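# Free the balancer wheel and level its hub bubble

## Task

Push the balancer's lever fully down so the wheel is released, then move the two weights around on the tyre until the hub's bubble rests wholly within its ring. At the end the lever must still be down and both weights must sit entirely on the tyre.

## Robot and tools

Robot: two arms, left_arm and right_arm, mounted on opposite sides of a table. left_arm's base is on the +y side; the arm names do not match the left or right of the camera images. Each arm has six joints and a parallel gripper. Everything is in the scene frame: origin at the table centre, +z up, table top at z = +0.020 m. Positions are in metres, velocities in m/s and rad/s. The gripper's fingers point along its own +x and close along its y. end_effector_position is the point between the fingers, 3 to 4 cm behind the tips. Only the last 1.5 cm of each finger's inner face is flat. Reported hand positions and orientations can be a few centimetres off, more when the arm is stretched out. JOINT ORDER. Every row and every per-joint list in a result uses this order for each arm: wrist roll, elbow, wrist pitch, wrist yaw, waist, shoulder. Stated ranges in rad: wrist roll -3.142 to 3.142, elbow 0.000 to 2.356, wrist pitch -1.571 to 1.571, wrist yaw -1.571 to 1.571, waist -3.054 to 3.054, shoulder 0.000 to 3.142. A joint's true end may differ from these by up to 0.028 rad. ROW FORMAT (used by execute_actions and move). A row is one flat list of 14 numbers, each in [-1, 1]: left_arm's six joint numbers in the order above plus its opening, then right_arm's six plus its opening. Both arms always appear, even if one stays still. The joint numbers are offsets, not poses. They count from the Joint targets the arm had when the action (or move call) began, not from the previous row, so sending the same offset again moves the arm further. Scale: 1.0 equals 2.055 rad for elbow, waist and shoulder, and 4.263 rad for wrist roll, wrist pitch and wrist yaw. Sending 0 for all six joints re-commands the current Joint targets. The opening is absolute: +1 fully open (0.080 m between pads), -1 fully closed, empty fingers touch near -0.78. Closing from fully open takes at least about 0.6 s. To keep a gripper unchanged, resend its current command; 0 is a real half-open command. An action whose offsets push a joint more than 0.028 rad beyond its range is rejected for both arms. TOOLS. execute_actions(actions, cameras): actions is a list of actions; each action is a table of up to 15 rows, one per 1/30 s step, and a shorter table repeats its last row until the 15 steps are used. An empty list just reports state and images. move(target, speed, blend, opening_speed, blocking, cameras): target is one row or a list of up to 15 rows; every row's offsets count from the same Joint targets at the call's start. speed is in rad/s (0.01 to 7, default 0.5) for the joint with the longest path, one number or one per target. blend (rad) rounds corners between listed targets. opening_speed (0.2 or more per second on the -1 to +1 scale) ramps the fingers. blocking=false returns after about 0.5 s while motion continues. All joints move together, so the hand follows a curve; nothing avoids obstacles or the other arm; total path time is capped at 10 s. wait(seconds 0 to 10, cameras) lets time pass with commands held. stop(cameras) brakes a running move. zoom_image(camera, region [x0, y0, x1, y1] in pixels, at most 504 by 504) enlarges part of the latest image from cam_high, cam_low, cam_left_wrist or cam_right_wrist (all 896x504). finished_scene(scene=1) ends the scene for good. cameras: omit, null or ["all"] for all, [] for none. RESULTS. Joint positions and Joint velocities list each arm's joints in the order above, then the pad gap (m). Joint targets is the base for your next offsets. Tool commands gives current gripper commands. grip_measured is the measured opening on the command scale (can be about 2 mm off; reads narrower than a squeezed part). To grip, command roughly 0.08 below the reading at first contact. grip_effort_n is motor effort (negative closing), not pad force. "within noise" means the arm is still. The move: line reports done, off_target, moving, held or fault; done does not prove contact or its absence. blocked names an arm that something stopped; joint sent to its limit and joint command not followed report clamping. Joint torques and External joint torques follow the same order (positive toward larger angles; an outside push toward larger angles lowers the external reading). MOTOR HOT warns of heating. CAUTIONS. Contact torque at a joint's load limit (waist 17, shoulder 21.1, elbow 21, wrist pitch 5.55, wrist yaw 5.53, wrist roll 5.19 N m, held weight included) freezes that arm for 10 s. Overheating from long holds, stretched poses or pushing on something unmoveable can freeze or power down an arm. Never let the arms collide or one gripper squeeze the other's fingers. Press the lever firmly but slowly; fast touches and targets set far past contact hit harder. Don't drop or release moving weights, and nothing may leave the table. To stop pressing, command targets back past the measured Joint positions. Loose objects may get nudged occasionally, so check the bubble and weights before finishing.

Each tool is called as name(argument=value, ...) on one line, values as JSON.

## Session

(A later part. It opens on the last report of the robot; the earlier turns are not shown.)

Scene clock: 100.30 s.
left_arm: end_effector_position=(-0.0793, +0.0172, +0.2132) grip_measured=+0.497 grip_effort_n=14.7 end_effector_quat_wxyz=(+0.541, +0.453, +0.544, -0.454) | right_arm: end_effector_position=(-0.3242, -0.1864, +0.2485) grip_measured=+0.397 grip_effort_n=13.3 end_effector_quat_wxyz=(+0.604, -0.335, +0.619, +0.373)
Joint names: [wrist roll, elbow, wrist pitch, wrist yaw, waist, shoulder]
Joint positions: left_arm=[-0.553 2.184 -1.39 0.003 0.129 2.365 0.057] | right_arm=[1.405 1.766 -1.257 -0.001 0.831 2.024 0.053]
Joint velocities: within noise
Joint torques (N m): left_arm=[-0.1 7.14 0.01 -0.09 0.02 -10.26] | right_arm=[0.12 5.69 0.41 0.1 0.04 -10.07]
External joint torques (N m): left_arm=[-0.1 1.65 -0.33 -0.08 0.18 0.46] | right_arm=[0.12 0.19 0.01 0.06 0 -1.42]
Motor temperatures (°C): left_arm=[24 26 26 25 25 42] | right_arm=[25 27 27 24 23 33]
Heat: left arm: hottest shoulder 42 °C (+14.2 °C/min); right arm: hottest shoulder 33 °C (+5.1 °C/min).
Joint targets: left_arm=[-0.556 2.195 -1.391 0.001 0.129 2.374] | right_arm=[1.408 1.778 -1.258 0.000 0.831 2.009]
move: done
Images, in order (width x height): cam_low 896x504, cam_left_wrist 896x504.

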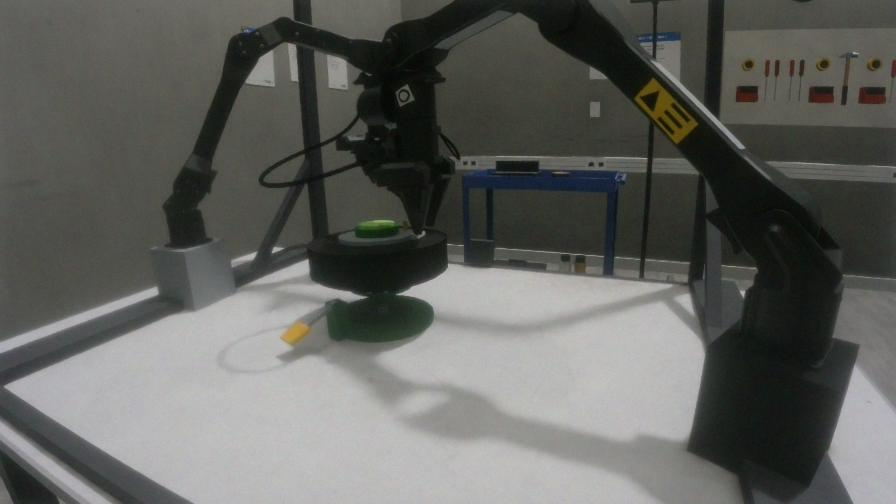

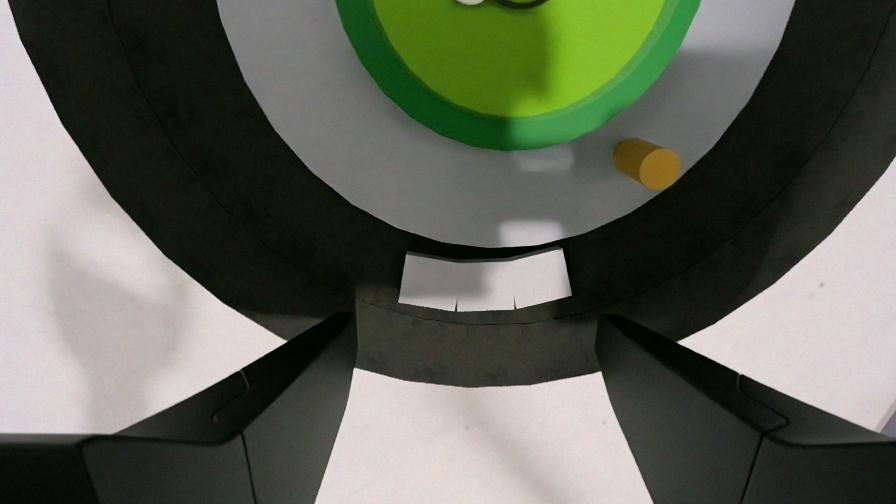

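move(target=[-0.0005,-0.0058,0.0059,0,-0.0013,0.0068,0.5, 0,0,0,0,0,0,0.4], speed=0.06, cameras=["cam_low","cam_left_wrist"])

zoom_image(camera="cam_low", region=[300, 150, 480, 290])

Scene clock: 101.53 s.
left_arm: end_effector_position=(-0.0810, +0.0129, +0.2087) grip_measured=+0.497 grip_effort_n=14.7 end_effector_quat_wxyz=(+0.543, +0.449, +0.543, -0.457) | right_arm: end_effector_position=(-0.3242, -0.1864, +0.2485) grip_measured=+0.397 grip_effort_n=13.7 end_effector_quat_wxyz=(+0.604, -0.335, +0.619, +0.373)
Joint names: [wrist roll, elbow, wrist pitch, wrist yaw, waist, shoulder]
Joint positions: left_arm=[-0.555 2.184 -1.368 0.003 0.129 2.376 0.057] | right_arm=[1.405 1.766 -1.257 -0.001 0.831 2.024 0.053]
Joint velocities: within noise
Joint torques (N m): left_arm=[-0.15 5.57 0.27 -0.13 -0.29 -9.78] | right_arm=[0.11 5.71 0.42 0.08 0.01 -10.06]
External joint torques (N m): left_arm=[-0.15 0.04 -0.09 -0.1 -0.3 1.01] | right_arm=[0.11 0.28 0.04 0.03 0.07 -1.46]
Motor temperatures (°C): left_arm=[24 26 26 25 25 42] | right_arm=[25 27 27 24 23 33]
Heat: left arm: hottest shoulder 42 °C (+14.1 °C/min); right arm: hottest shoulder 33 °C (+5.0 °C/min).
Joint targets: left_arm=[-0.558 2.183 -1.366 0.001 0.126 2.388] | right_arm=[1.408 1.778 -1.258 0.000 0.831 2.009]
move: done
Images, in order (width x height): cam_low 896x504, cam_left_wrist 896x504.

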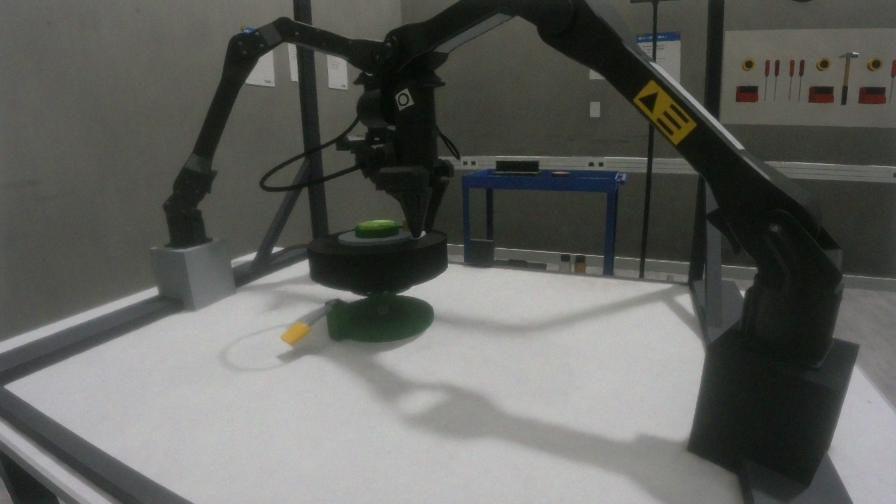

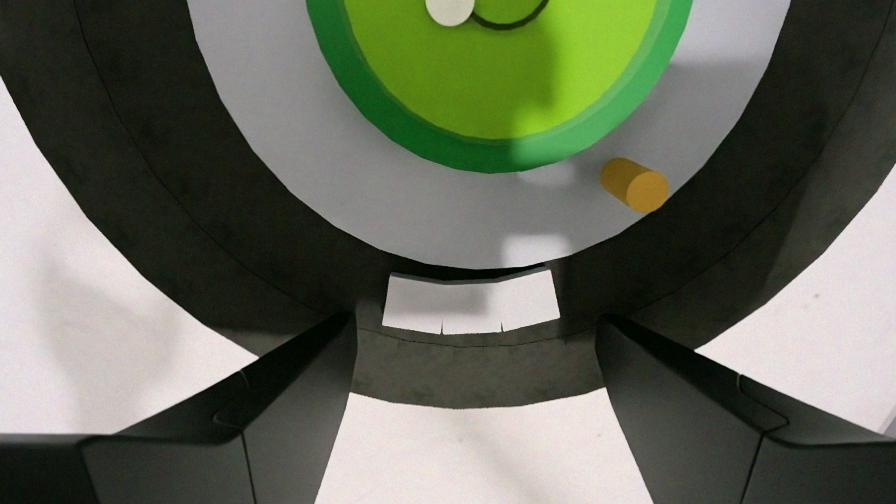

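Scaled by 2.800 from the camera's 896x504 image, which has a finer 1280x720 frame.

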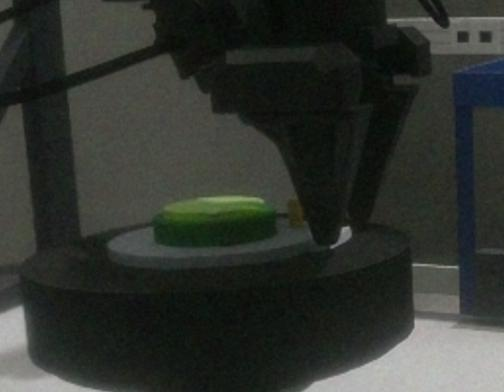

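move(target=[0,-0.0114,0.0056,0,0,0,0.5, 0,0,0,0,0,0,0.4], speed=0.06, cameras=[])

move(target=[0,0,0,0,0,0,0.05, 0,0,0,0,0,0,0.4], opening_speed=0.4, cameras=["cam_low","cam_left_wrist"])

Scene clock: 102.77 s.
left_arm: end_effector_position=(-0.0815, +0.0117, +0.2040) grip_measured=+0.497 grip_effort_n=14.7 end_effector_quat_wxyz=(+0.544, +0.447, +0.542, -0.459) | right_arm: end_effector_position=(-0.3242, -0.1864, +0.2485) grip_measured=+0.397 grip_effort_n=13.3 end_effector_quat_wxyz=(+0.604, -0.335, +0.619, +0.373)
Joint names: [wrist roll, elbow, wrist pitch, wrist yaw, waist, shoulder]
Joint positions: left_arm=[-0.555 2.165 -1.344 0.003 0.129 2.376 0.057] | right_arm=[1.405 1.766 -1.257 -0.001 0.831 2.024 0.053]
Joint velocities: within noise
Joint torques (N m): left_arm=[-0.12 4.99 0.28 -0.14 -0.2 -9.88] | right_arm=[0.11 5.74 0.41 0.09 0.04 -10.08]
External joint torques (N m): left_arm=[-0.13 -0.54 -0.07 -0.12 -0.13 0.93] | right_arm=[0.12 0.34 0.04 0.05 0 -1.55]
Motor temperatures (°C): left_arm=[24 26 26 25 25 42] | right_arm=[25 27 27 24 23 33]
Heat: left arm: hottest shoulder 42 °C (+14.1 °C/min); right arm: hottest shoulder 33 °C (+5.0 °C/min).
Joint targets: left_arm=[-0.558 2.159 -1.342 0.001 0.126 2.388] | right_arm=[1.408 1.778 -1.258 0.000 0.831 2.009]
move: done
No camera images: "cameras" was empty.

Scene clock: 104.17 s.
left_arm: end_effector_position=(-0.0815, +0.0116, +0.2040) grip_measured=+0.066 grip_effort_n=-76.5 end_effector_quat_wxyz=(+0.544, +0.447, +0.542, -0.459) | right_arm: end_effector_position=(-0.3242, -0.1864, +0.2485) grip_measured=+0.397 grip_effort_n=13.7 end_effector_quat_wxyz=(+0.604, -0.335, +0.619, +0.373)
Joint names: [wrist roll, elbow, wrist pitch, wrist yaw, waist, shoulder]
Joint positions: left_arm=[-0.555 2.165 -1.343 0.003 0.129 2.376 0.038] | right_arm=[1.405 1.766 -1.257 -0.001 0.831 2.024 0.053]
Joint velocities: within noise
Joint torques (N m): left_arm=[-0.11 5.05 0.25 -0.11 -0.17 -9.89] | right_arm=[0.1 5.71 0.4 0.09 0.06 -10.08]
External joint torques (N m): left_arm=[-0.11 -0.46 -0.1 -0.08 -0.24 0.91] | right_arm=[0.11 0.21 0.02 0.04 0.06 -1.33]
Motor temperatures (°C): left_arm=[24 26 26 25 25 42] | right_arm=[25 27 27 24 23 33]
Heat: left arm: hottest shoulder 42 °C (+14.2 °C/min); right arm: hottest shoulder 33 °C (+5.1 °C/min).
Joint targets: left_arm=[-0.558 2.159 -1.342 0.001 0.126 2.388] | right_arm=[1.408 1.778 -1.258 0.000 0.831 2.009]
move: done
Images, in order (width x height): cam_low 896x504, cam_left_wrist 896x504.

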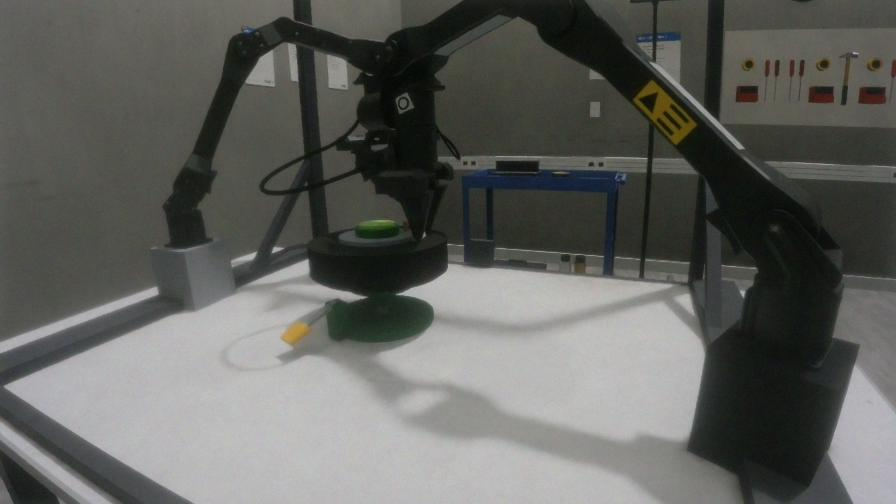

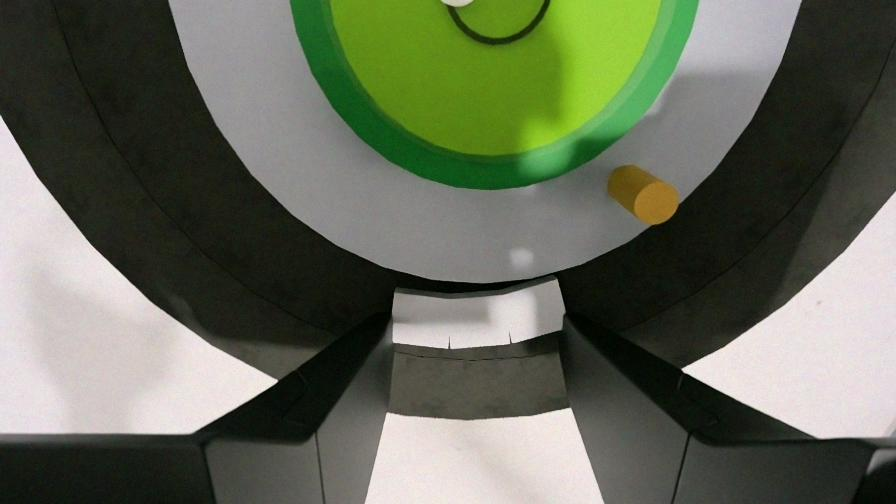

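move(target=[[0,0.0433,-0.0197,0,0,0.0024,0.02, 0,0,0,0,0,0,0.4],[0.0626,-0.0107,-0.0084,0,0.0112,-0.0282,0.02, 0,0,0,0,0,0,0.4]], speed=0.2, cameras=["cam_high","cam_left_wrist"])

zoom_image(camera="cam_high", region=[400, 240, 530, 380])

Scene clock: 107.40 s.
left_arm: end_effector_position=(-0.0696, +0.0197, +0.2085) grip_measured=+0.051 grip_effort_n=-83.5 end_effector_quat_wxyz=(+0.480, +0.521, +0.488, -0.510) | right_arm: end_effector_position=(-0.3242, -0.1864, +0.2485) grip_measured=+0.397 grip_effort_n=13.3 end_effector_quat_wxyz=(+0.604, -0.335, +0.619, +0.373)
Joint names: [wrist roll, elbow, wrist pitch, wrist yaw, waist, shoulder]
Joint positions: left_arm=[-0.294 2.143 -1.379 0.003 0.147 2.353 0.037] | right_arm=[1.405 1.766 -1.257 -0.001 0.831 2.024 0.053]
Joint velocities: within noise
Joint torques (N m): left_arm=[0.09 4.97 0.23 -0.12 0.3 -13.52] | right_arm=[0.12 5.69 0.42 0.1 0.01 -10.08]
External joint torques (N m): left_arm=[0.09 -0.48 -0.06 -0.1 0.29 -2.89] | right_arm=[0.12 0.25 0.04 0.04 0.05 -1.45]
Motor temperatures (°C): left_arm=[24 26 26 25 25 43] | right_arm=[25 27 27 24 23 34]
Heat: left arm: hottest shoulder 43 °C (+14.1 °C/min); right arm: hottest shoulder 34 °C (+5.1 °C/min).
Joint targets: left_arm=[-0.291 2.137 -1.378 0.001 0.149 2.330] | right_arm=[1.408 1.778 -1.258 0.000 0.831 2.009]
move: done
Images, in order (width x height): cam_high 896x504, cam_left_wrist 896x504.

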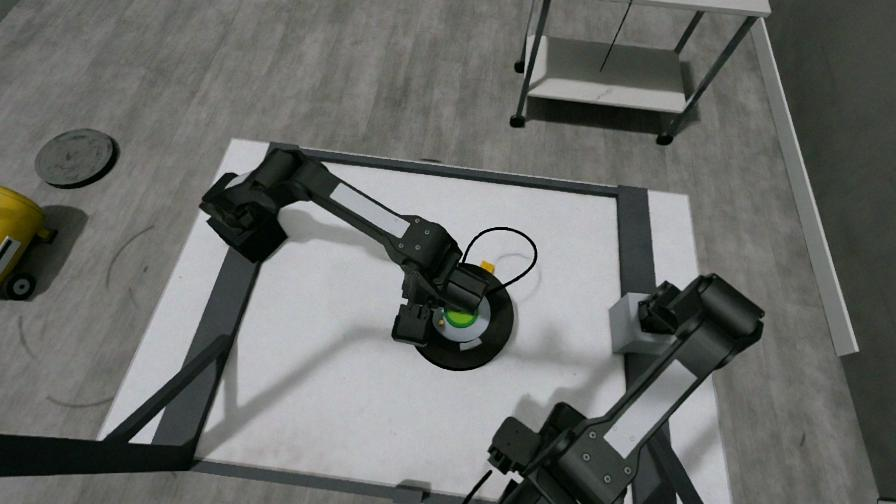

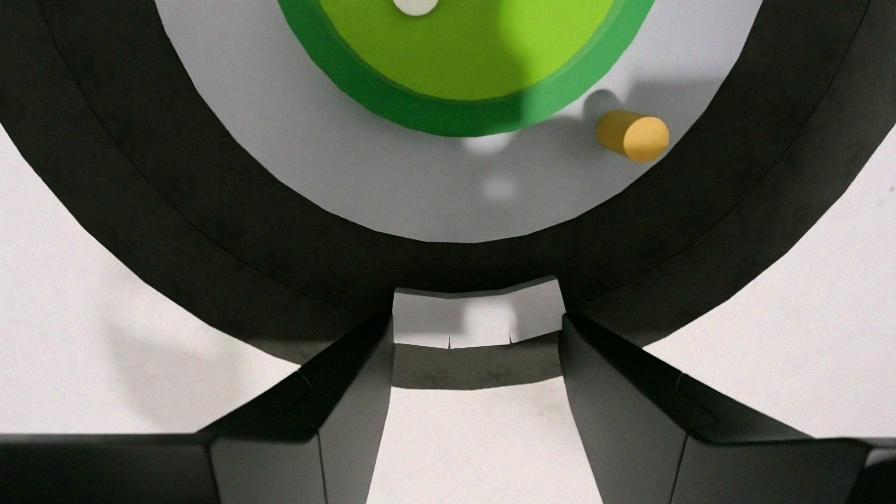

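Scaled by 3.600 from the camera's 896x504 image, which has a finer 1280x720 frame.

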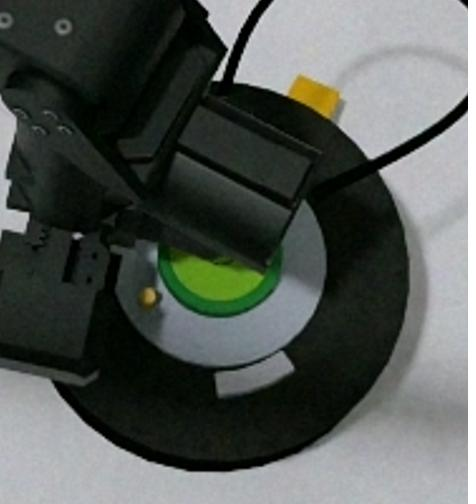

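move(target=[[0.0382,-0.0102,0.0021,0,0.0114,-0.0058,0.02, 0,0,0,0,0,0,0.4],[0.0382,-0.0487,0.0206,0,0.0114,-0.0058,0.02, 0,0,0,0,0,0,0.4]], speed=0.12, cameras=["cam_high","cam_low","cam_left_wrist"])

zoom_image(camera="cam_high", region=[400, 240, 530, 380])

Scene clock: 110.47 s.
left_arm: end_effector_position=(-0.0586, +0.0191, +0.1965) grip_measured=+0.051 grip_effort_n=-83.5 end_effector_quat_wxyz=(+0.444, +0.550, +0.449, -0.547) | right_arm: end_effector_position=(-0.3242, -0.1864, +0.2485) grip_measured=+0.397 grip_effort_n=13.3 end_effector_quat_wxyz=(+0.604, -0.335, +0.619, +0.373)
Joint names: [wrist roll, elbow, wrist pitch, wrist yaw, waist, shoulder]
Joint positions: left_arm=[-0.131 2.046 -1.3 0.003 0.17 2.324 0.037] | right_arm=[1.405 1.766 -1.257 -0.001 0.831 2.024 0.053]
Joint velocities: within noise
Joint torques (N m): left_arm=[0.03 4.65 0.87 -0.11 0.3 -11.58] | right_arm=[0.1 5.7 0.4 0.1 0.06 -10.03]
External joint torques (N m): left_arm=[0.03 -0.87 0.55 -0.1 0.3 -1] | right_arm=[0.11 0.21 0.01 0.04 0.17 -1.37]
Motor temperatures (°C): left_arm=[24 26 26 25 25 44] | right_arm=[25 28 27 24 23 34]
Heat: left arm: hottest shoulder 44 °C (+15.1 °C/min); right arm: hottest shoulder 34 °C (+5.0 °C/min).
Joint targets: left_arm=[-0.128 2.037 -1.290 0.001 0.173 2.318] | right_arm=[1.408 1.778 -1.258 0.000 0.831 2.009]
move: done
Images, in order (width x height): cam_high 896x504, cam_low 896x504, cam_left_wrist 896x504.

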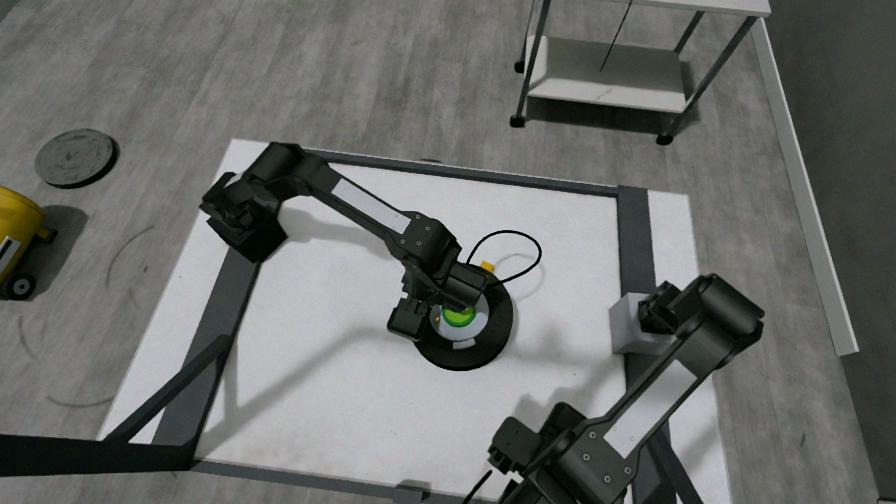

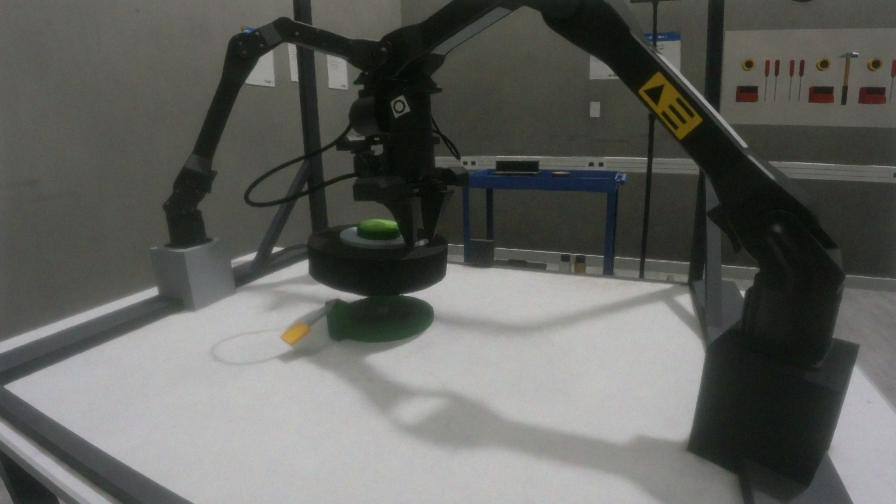

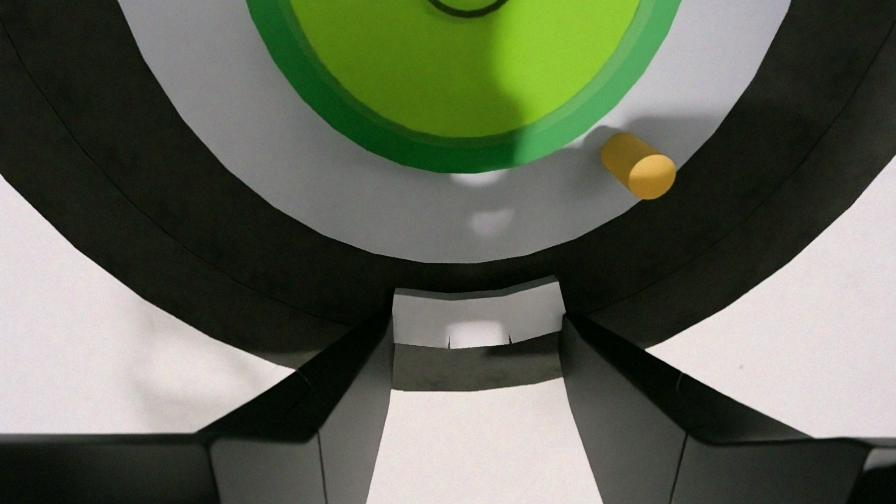

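Scaled by 3.600 from the camera's 896x504 image, which has a finer 1280x720 frame.

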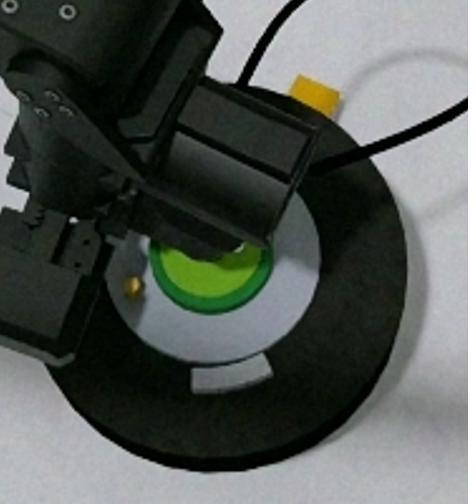

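move(target=[[0,0.0608,-0.0286,0,0,0.0015,0.02, 0,0,0,0,0,0,0.4],[0.0378,0.0608,-0.0286,0,0.0102,0.0015,0.02, 0,0,0,0,0,0,0.4]], speed=0.2, cameras=["cam_high","cam_left_wrist"])

zoom_image(camera="cam_high", region=[400, 240, 530, 380])

Scene clock: 113.10 s.
left_arm: end_effector_position=(-0.0489, +0.0178, +0.2230) grip_measured=+0.051 grip_effort_n=-83.5 end_effector_quat_wxyz=(+0.404, +0.581, +0.411, -0.575) | right_arm: end_effector_position=(-0.3242, -0.1864, +0.2485) grip_measured=+0.397 grip_effort_n=13.3 end_effector_quat_wxyz=(+0.604, -0.335, +0.619, +0.373)
Joint names: [wrist roll, elbow, wrist pitch, wrist yaw, waist, shoulder]
Joint positions: left_arm=[0.029 2.15 -1.411 0.003 0.191 2.324 0.037] | right_arm=[1.405 1.766 -1.257 -0.001 0.831 2.024 0.053]
Joint velocities: within noise
Joint torques (N m): left_arm=[0.1 7.12 0.04 -0.09 0.27 -11.19] | right_arm=[0.11 5.71 0.41 0.08 0.03 -10.05]
External joint torques (N m): left_arm=[0.1 1.68 -0.26 -0.09 0.27 -0.75] | right_arm=[0.11 0.24 0.02 0.03 0.1 -1.43]
Motor temperatures (°C): left_arm=[24 26 26 25 25 45] | right_arm=[25 28 27 24 23 34]
Heat: left arm: hottest shoulder 45 °C (+14.2 °C/min); right arm: hottest shoulder 34 °C (+5.1 °C/min).
Joint targets: left_arm=[0.033 2.162 -1.412 0.001 0.194 2.321] | right_arm=[1.408 1.778 -1.258 0.000 0.831 2.009]
move: done
Images, in order (width x height): cam_high 896x504, cam_left_wrist 896x504.

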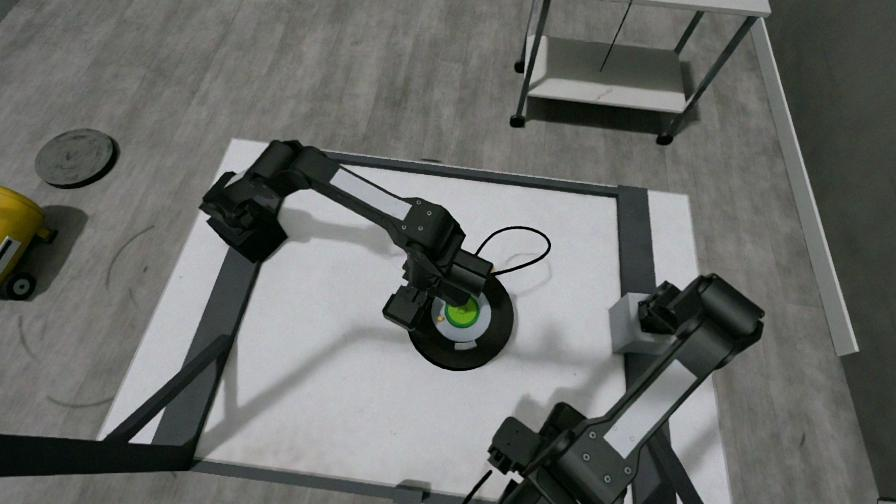

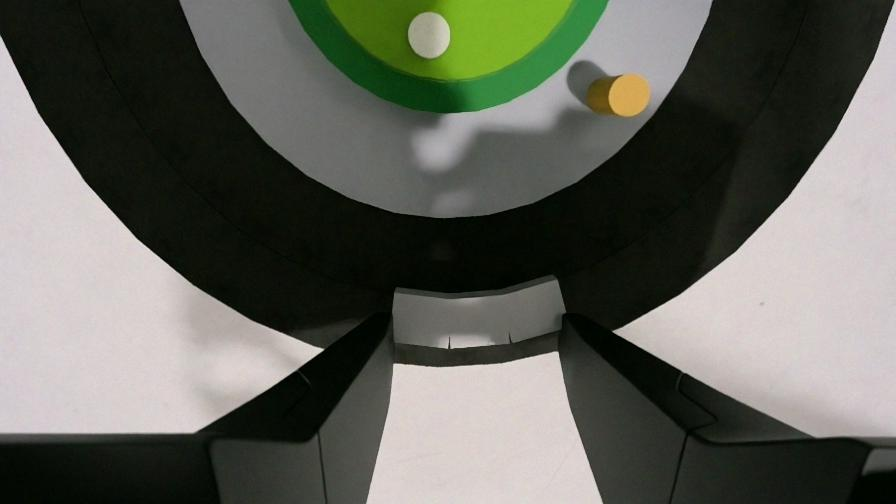

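Scaled by 3.600 from the camera's 896x504 image, which has a finer 1280x720 frame.

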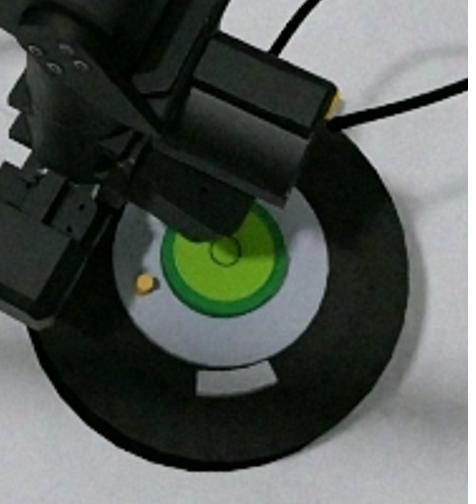

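move(target=[[0.0124,0.0097,-0.0019,0,0.0088,0.0058,0.02, 0,0,0,0,0,0,0.4],[0.0124,-0.0467,0.0242,0,0.0088,0.0034,0.02, 0,0,0,0,0,0,0.4]], speed=0.12, cameras=["cam_high","cam_left_wrist"])

zoom_image(camera="cam_high", region=[400, 240, 530, 380])

Scene clock: 116.00 s.
left_arm: end_effector_position=(-0.0422, +0.0102, +0.2032) grip_measured=+0.051 grip_effort_n=-83.5 end_effector_quat_wxyz=(+0.399, +0.582, +0.397, -0.587) | right_arm: end_effector_position=(-0.3242, -0.1864, +0.2485) grip_measured=+0.397 grip_effort_n=13.3 end_effector_quat_wxyz=(+0.604, -0.335, +0.619, +0.373)
Joint names: [wrist roll, elbow, wrist pitch, wrist yaw, waist, shoulder]
Joint positions: left_arm=[0.082 2.072 -1.311 0.003 0.21 2.324 0.037] | right_arm=[1.405 1.766 -1.257 -0.001 0.831 2.024 0.053]
Joint velocities: within noise
Joint torques (N m): left_arm=[0.09 5.05 0.34 -0.07 0.15 -10.45] | right_arm=[0.11 5.74 0.41 0.1 0.03 -10.06]
External joint torques (N m): left_arm=[0.09 -0.52 -0.03 -0.07 0.15 0.09] | right_arm=[0.11 0.3 0.05 0.06 -0.03 -1.37]
Motor temperatures (°C): left_arm=[24 26 26 25 25 46] | right_arm=[25 28 27 24 23 35]
Heat: left arm: hottest shoulder 46 °C (+14.0 °C/min); right arm: hottest shoulder 35 °C (+6.0 °C/min).
Joint targets: left_arm=[0.086 2.066 -1.309 0.001 0.212 2.328] | right_arm=[1.408 1.778 -1.258 0.000 0.831 2.009]
move: done
Images, in order (width x height): cam_high 896x504, cam_left_wrist 896x504.

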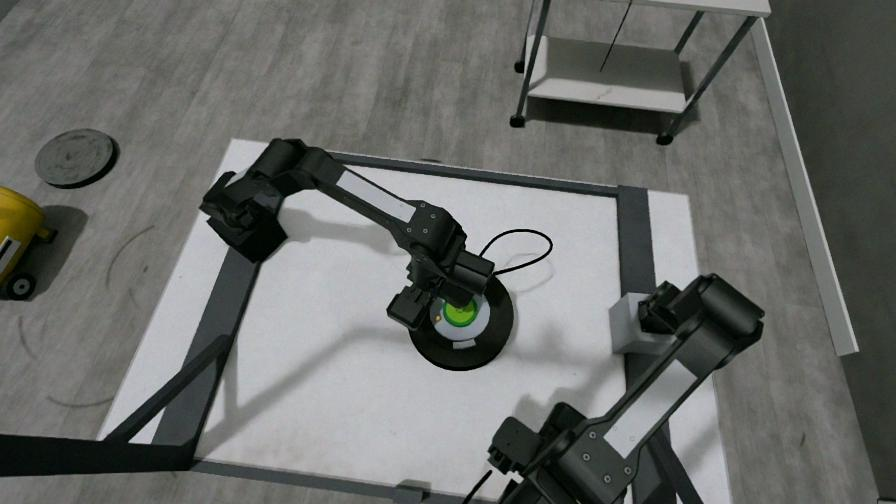

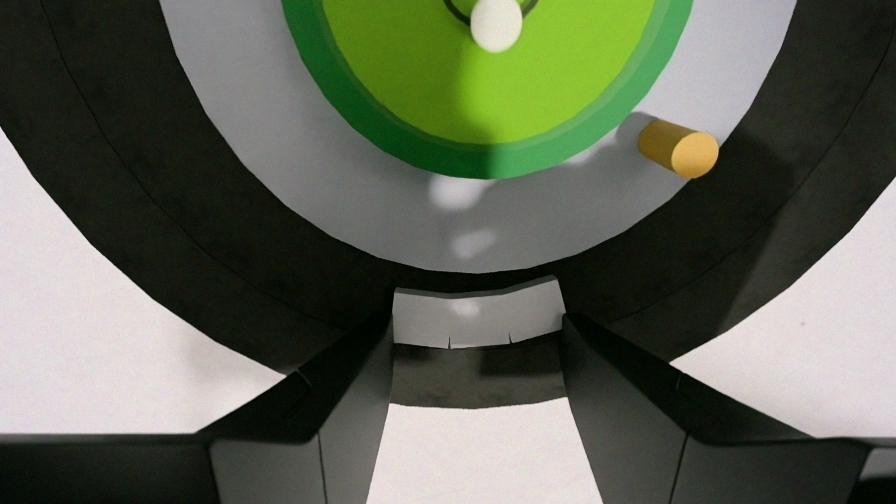

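Scaled by 3.600 from the camera's 896x504 image, which has a finer 1280x720 frame.

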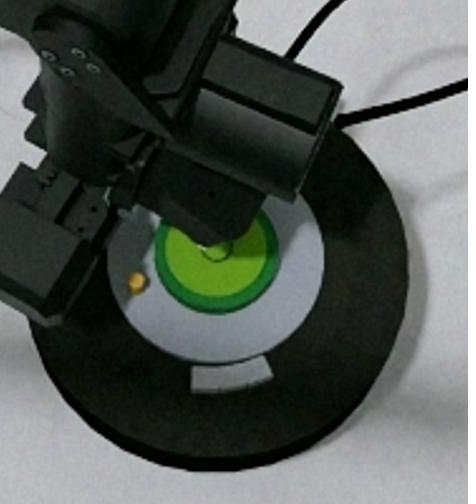

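move(target=[0,0,0,0,0,0,0.4, 0,0,0,0,0,0,0.4], opening_speed=0.3, cameras=["cam_left_wrist"])

Scene clock: 117.73 s.
left_arm: end_effector_position=(-0.0423, +0.0101, +0.2031) grip_measured=+0.396 grip_effort_n=14.7 end_effector_quat_wxyz=(+0.399, +0.582, +0.397, -0.588) | right_arm: end_effector_position=(-0.3242, -0.1864, +0.2485) grip_measured=+0.397 grip_effort_n=13.3 end_effector_quat_wxyz=(+0.604, -0.335, +0.619, +0.373)
Joint names: [wrist roll, elbow, wrist pitch, wrist yaw, waist, shoulder]
Joint positions: left_arm=[0.082 2.072 -1.311 0.003 0.21 2.324 0.053] | right_arm=[1.405 1.766 -1.257 -0.001 0.831 2.024 0.053]
Joint velocities: within noise
Joint torques (N m): left_arm=[0.1 5 0.29 -0.07 0.19 -10.41] | right_arm=[0.13 5.69 0.41 0.09 0.02 -10.06]
External joint torques (N m): left_arm=[0.1 -0.48 -0.02 -0.07 0.19 0.12] | right_arm=[0.13 0.21 0.04 0.05 -0.05 -1.37]
Motor temperatures (°C): left_arm=[24 26 26 25 25 46] | right_arm=[25 28 27 24 23 35]
Heat: left arm: hottest shoulder 46 °C (+13.1 °C/min); right arm: hottest shoulder 35 °C (+6.0 °C/min).
Joint targets: left_arm=[0.086 2.066 -1.309 0.001 0.212 2.328] | right_arm=[1.408 1.778 -1.258 0.000 0.831 2.009]
move: done
Images, in order (width x height): cam_left_wrist 896x504.

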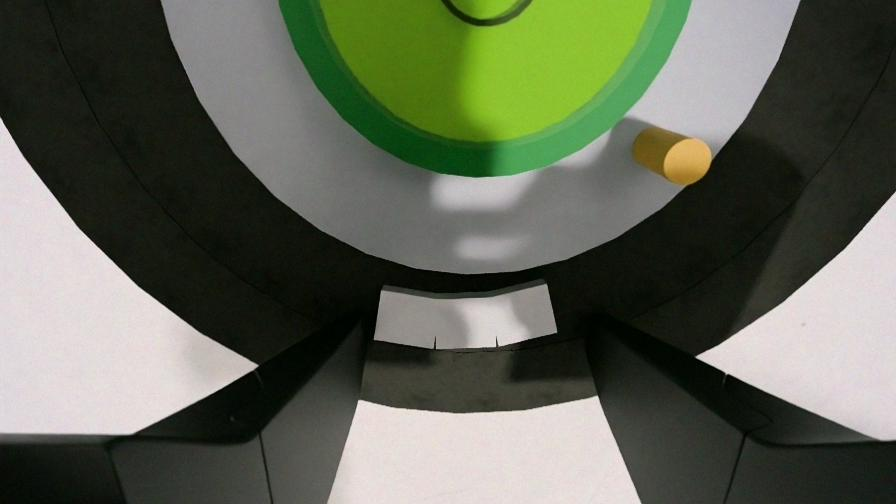

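move(target=[[0,0.0564,-0.026,0,0,0.0024,0.4, 0,0,0,0,0,0,0.4],[-0.0202,0.0535,-0.008,0,0.0482,-0.1445,0.4, 0,0,0,0,0,0,0.4]], speed=[0.15, 0.6], cameras=["cam_high","cam_left_wrist"])

zoom_image(camera="cam_left_wrist", region=[480, 90, 660, 250])

zoom_image(camera="cam_high", region=[400, 240, 530, 380])

Scene clock: 120.03 s.
left_arm: end_effector_position=(+0.0029, +0.0032, +0.3562) grip_measured=+0.397 grip_effort_n=14.7 end_effector_quat_wxyz=(+0.522, +0.438, +0.362, -0.636) | right_arm: end_effector_position=(-0.3242, -0.1864, +0.2485) grip_measured=+0.397 grip_effort_n=13.3 end_effector_quat_wxyz=(+0.604, -0.335, +0.619, +0.373)
Joint names: [wrist roll, elbow, wrist pitch, wrist yaw, waist, shoulder]
Joint positions: left_arm=[0.002 2.173 -1.345 0.003 0.311 2.037 0.053] | right_arm=[1.405 1.766 -1.257 -0.001 0.831 2.024 0.053]
Joint velocities: within noise
Joint torques (N m): left_arm=[-0.09 6.24 0.9 -0.07 0.17 -10.05] | right_arm=[0.11 5.69 0.41 0.1 0 -10.04]
External joint torques (N m): left_arm=[-0.09 0.56 0.02 -0.08 0.18 -1.05] | right_arm=[0.12 0.22 0.04 0.05 -0.01 -1.35]
Motor temperatures (°C): left_arm=[24 26 26 25 25 46] | right_arm=[25 28 27 24 23 35]
Heat: left arm: hottest shoulder 46 °C (+12.2 °C/min); right arm: hottest shoulder 35 °C (+6.1 °C/min).
Joint targets: left_arm=[0.000 2.176 -1.343 0.001 0.311 2.031] | right_arm=[1.408 1.778 -1.258 0.000 0.831 2.009]
move: done
Images, in order (width x height): cam_high 896x504, cam_left_wrist 896x504.

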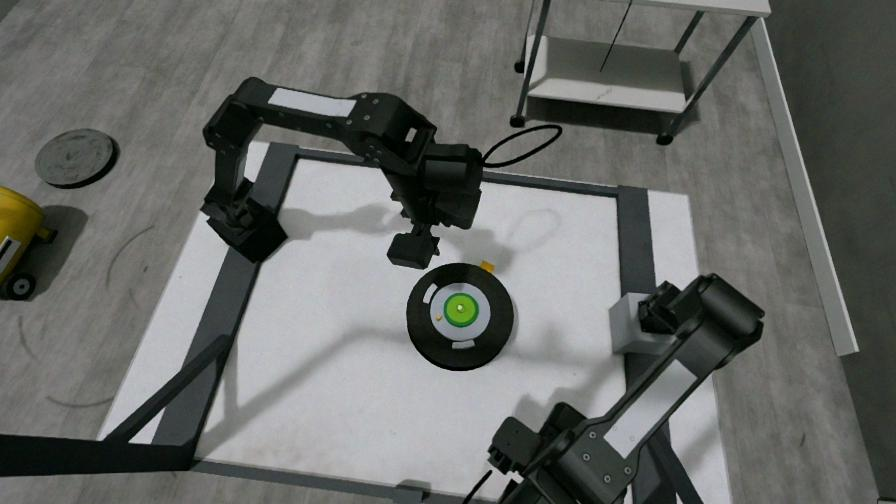

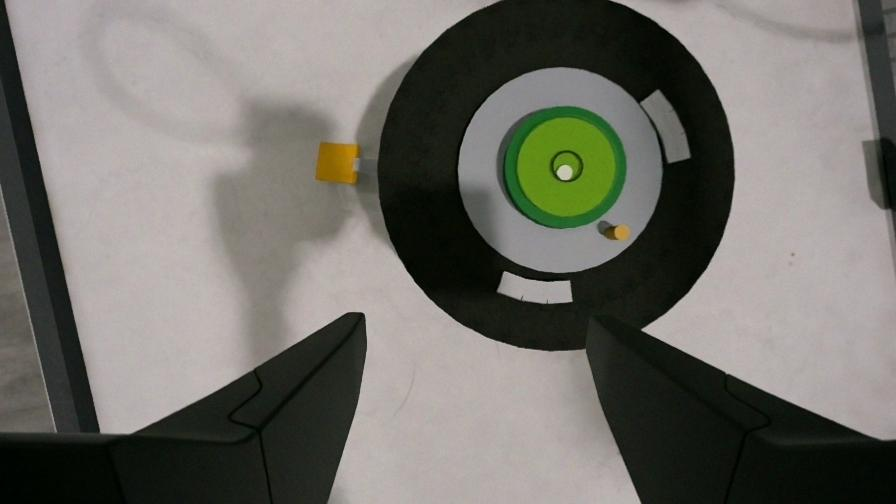

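Scaled by 2.800 from the camera's 896x504 image, which has a finer 1280x720 frame.

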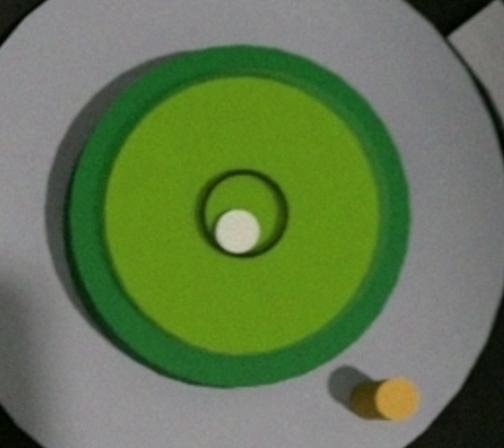

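Scaled by 3.600 from the camera's 896x504 image, which has a finer 1280x720 frame.

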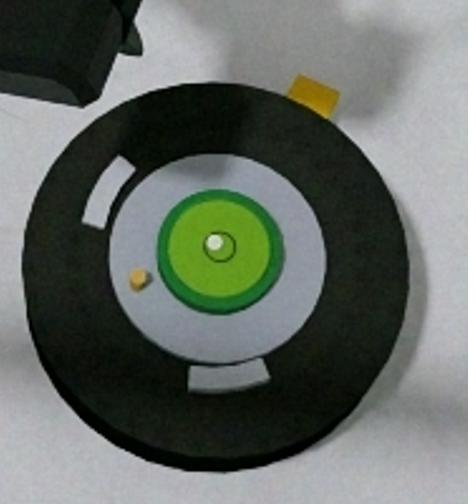

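move(target=[[0.0202,0.0029,-0.0181,0,-0.0482,0.147,0.45, 0,0,0,0,0,0,0.4],[0.0202,-0.0535,0.008,0,-0.0482,0.1445,0.45, 0,0,0,0,0,0,0.4]], speed=[0.5,0.1], cameras=["cam_left_wrist"])

Scene clock: 123.50 s.
left_arm: end_effector_position=(-0.0417, +0.0101, +0.2011) grip_measured=+0.447 grip_effort_n=14.7 end_effector_quat_wxyz=(+0.398, +0.583, +0.398, -0.586) | right_arm: end_effector_position=(-0.3242, -0.1864, +0.2485) grip_measured=+0.397 grip_effort_n=13.7 end_effector_quat_wxyz=(+0.604, -0.335, +0.619, +0.373)
Joint names: [wrist roll, elbow, wrist pitch, wrist yaw, waist, shoulder]
Joint positions: left_arm=[0.083 2.072 -1.311 0.003 0.211 2.329 0.055] | right_arm=[1.405 1.766 -1.257 -0.001 0.831 2.024 0.053]
Joint velocities: within noise
Joint torques (N m): left_arm=[0.09 5.07 0.29 -0.1 0.04 -11.04] | right_arm=[0.11 5.63 0.41 0.1 0.02 -10.01]
External joint torques (N m): left_arm=[0.09 -0.49 -0.07 -0.11 0.12 -0.44] | right_arm=[0.11 0.16 0.04 0.05 0.07 -1.32]
Motor temperatures (°C): left_arm=[24 26 26 25 25 46] | right_arm=[25 29 27 24 23 36]
Heat: left arm: hottest shoulder 46 °C (+10.1 °C/min); right arm: hottest shoulder 36 °C (+6.1 °C/min).
Joint targets: left_arm=[0.086 2.066 -1.309 0.001 0.212 2.328] | right_arm=[1.408 1.778 -1.258 0.000 0.831 2.009]
move: done
Images, in order (width x height): cam_left_wrist 896x504.

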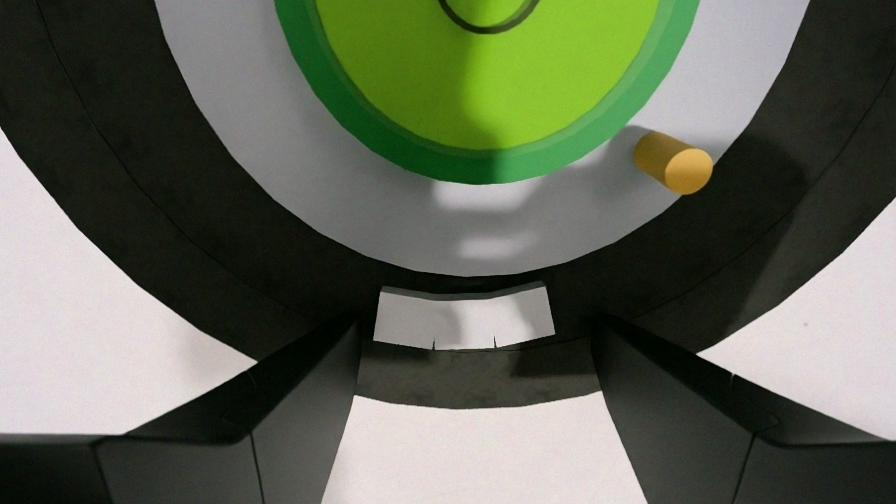

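move(target=[0,0,0,0,0.0036,0,0.45, 0,0,0,0,0,0,0.4], speed=0.1, cameras=[])

move(target=[[0,0,0,0,0,0,0.09, 0,0,0,0,0,0,0.4],[0,-0.026,0.0054,0,0,-0.0151,0.09, 0,0,0,0,0,0,0.4]], speed=0.08, opening_speed=0.4, cameras=["cam_left_wrist"])

Scene clock: 124.63 s.
left_arm: end_effector_position=(-0.0396, +0.0095, +0.2010) grip_measured=+0.447 grip_effort_n=14.7 end_effector_quat_wxyz=(+0.399, +0.582, +0.400, -0.585) | right_arm: end_effector_position=(-0.3242, -0.1864, +0.2485) grip_measured=+0.397 grip_effort_n=13.3 end_effector_quat_wxyz=(+0.604, -0.335, +0.619, +0.373)
Joint names: [wrist roll, elbow, wrist pitch, wrist yaw, waist, shoulder]
Joint positions: left_arm=[0.083 2.072 -1.311 0.003 0.216 2.329 0.055] | right_arm=[1.405 1.766 -1.257 -0.001 0.831 2.024 0.053]
Joint velocities: within noise
Joint torques (N m): left_arm=[0.05 5.05 0.27 -0.09 0.21 -11.04] | right_arm=[0.12 5.67 0.41 0.1 0.09 -10.04]
External joint torques (N m): left_arm=[0.05 -0.5 -0.06 -0.09 0.19 -0.41] | right_arm=[0.12 0.2 0.04 0.05 0.03 -1.35]
Motor temperatures (°C): left_arm=[24 26 26 25 24 46] | right_arm=[25 29 27 24 23 36]
Heat: left arm: hottest shoulder 46 °C (+10.1 °C/min); right arm: hottest shoulder 36 °C (+6.0 °C/min).
Joint targets: left_arm=[0.086 2.066 -1.309 0.001 0.219 2.328] | right_arm=[1.408 1.778 -1.258 0.000 0.831 2.009]
move: done
No camera images: "cameras" was empty.

Scene clock: 126.80 s.
left_arm: end_effector_position=(-0.0383, +0.0137, +0.1955) grip_measured=+0.101 grip_effort_n=-56.0 end_effector_quat_wxyz=(+0.398, +0.583, +0.401, -0.584) | right_arm: end_effector_position=(-0.3242, -0.1864, +0.2485) grip_measured=+0.397 grip_effort_n=13.3 end_effector_quat_wxyz=(+0.604, -0.335, +0.619, +0.373)
Joint names: [wrist roll, elbow, wrist pitch, wrist yaw, waist, shoulder]
Joint positions: left_arm=[0.083 2.024 -1.283 0.003 0.216 2.314 0.04] | right_arm=[1.405 1.766 -1.257 -0.001 0.831 2.024 0.053]
Joint velocities: within noise
Joint torques (N m): left_arm=[0.08 4.48 -0.09 -0.07 0.19 -12.65] | right_arm=[0.1 5.7 0.42 0.08 0.09 -10.04]
External joint torques (N m): left_arm=[0.08 -0.99 -0.43 -0.07 0.18 -2.31] | right_arm=[0.1 0.3 0.03 0.04 0.01 -1.55]
Motor temperatures (°C): left_arm=[24 26 26 25 24 47] | right_arm=[25 29 27 24 23 36]
Heat: left arm: hottest shoulder 47 °C (+10.0 °C/min); right arm: hottest shoulder 36 °C (+6.0 °C/min).
Joint targets: left_arm=[0.086 2.013 -1.286 0.001 0.219 2.297] | right_arm=[1.408 1.778 -1.258 0.000 0.831 2.009]
move: done
Images, in order (width x height): cam_left_wrist 896x504.

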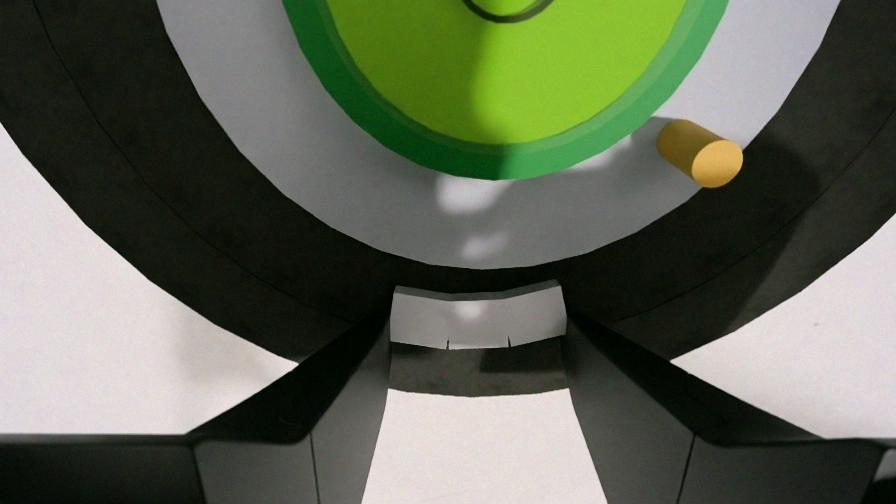

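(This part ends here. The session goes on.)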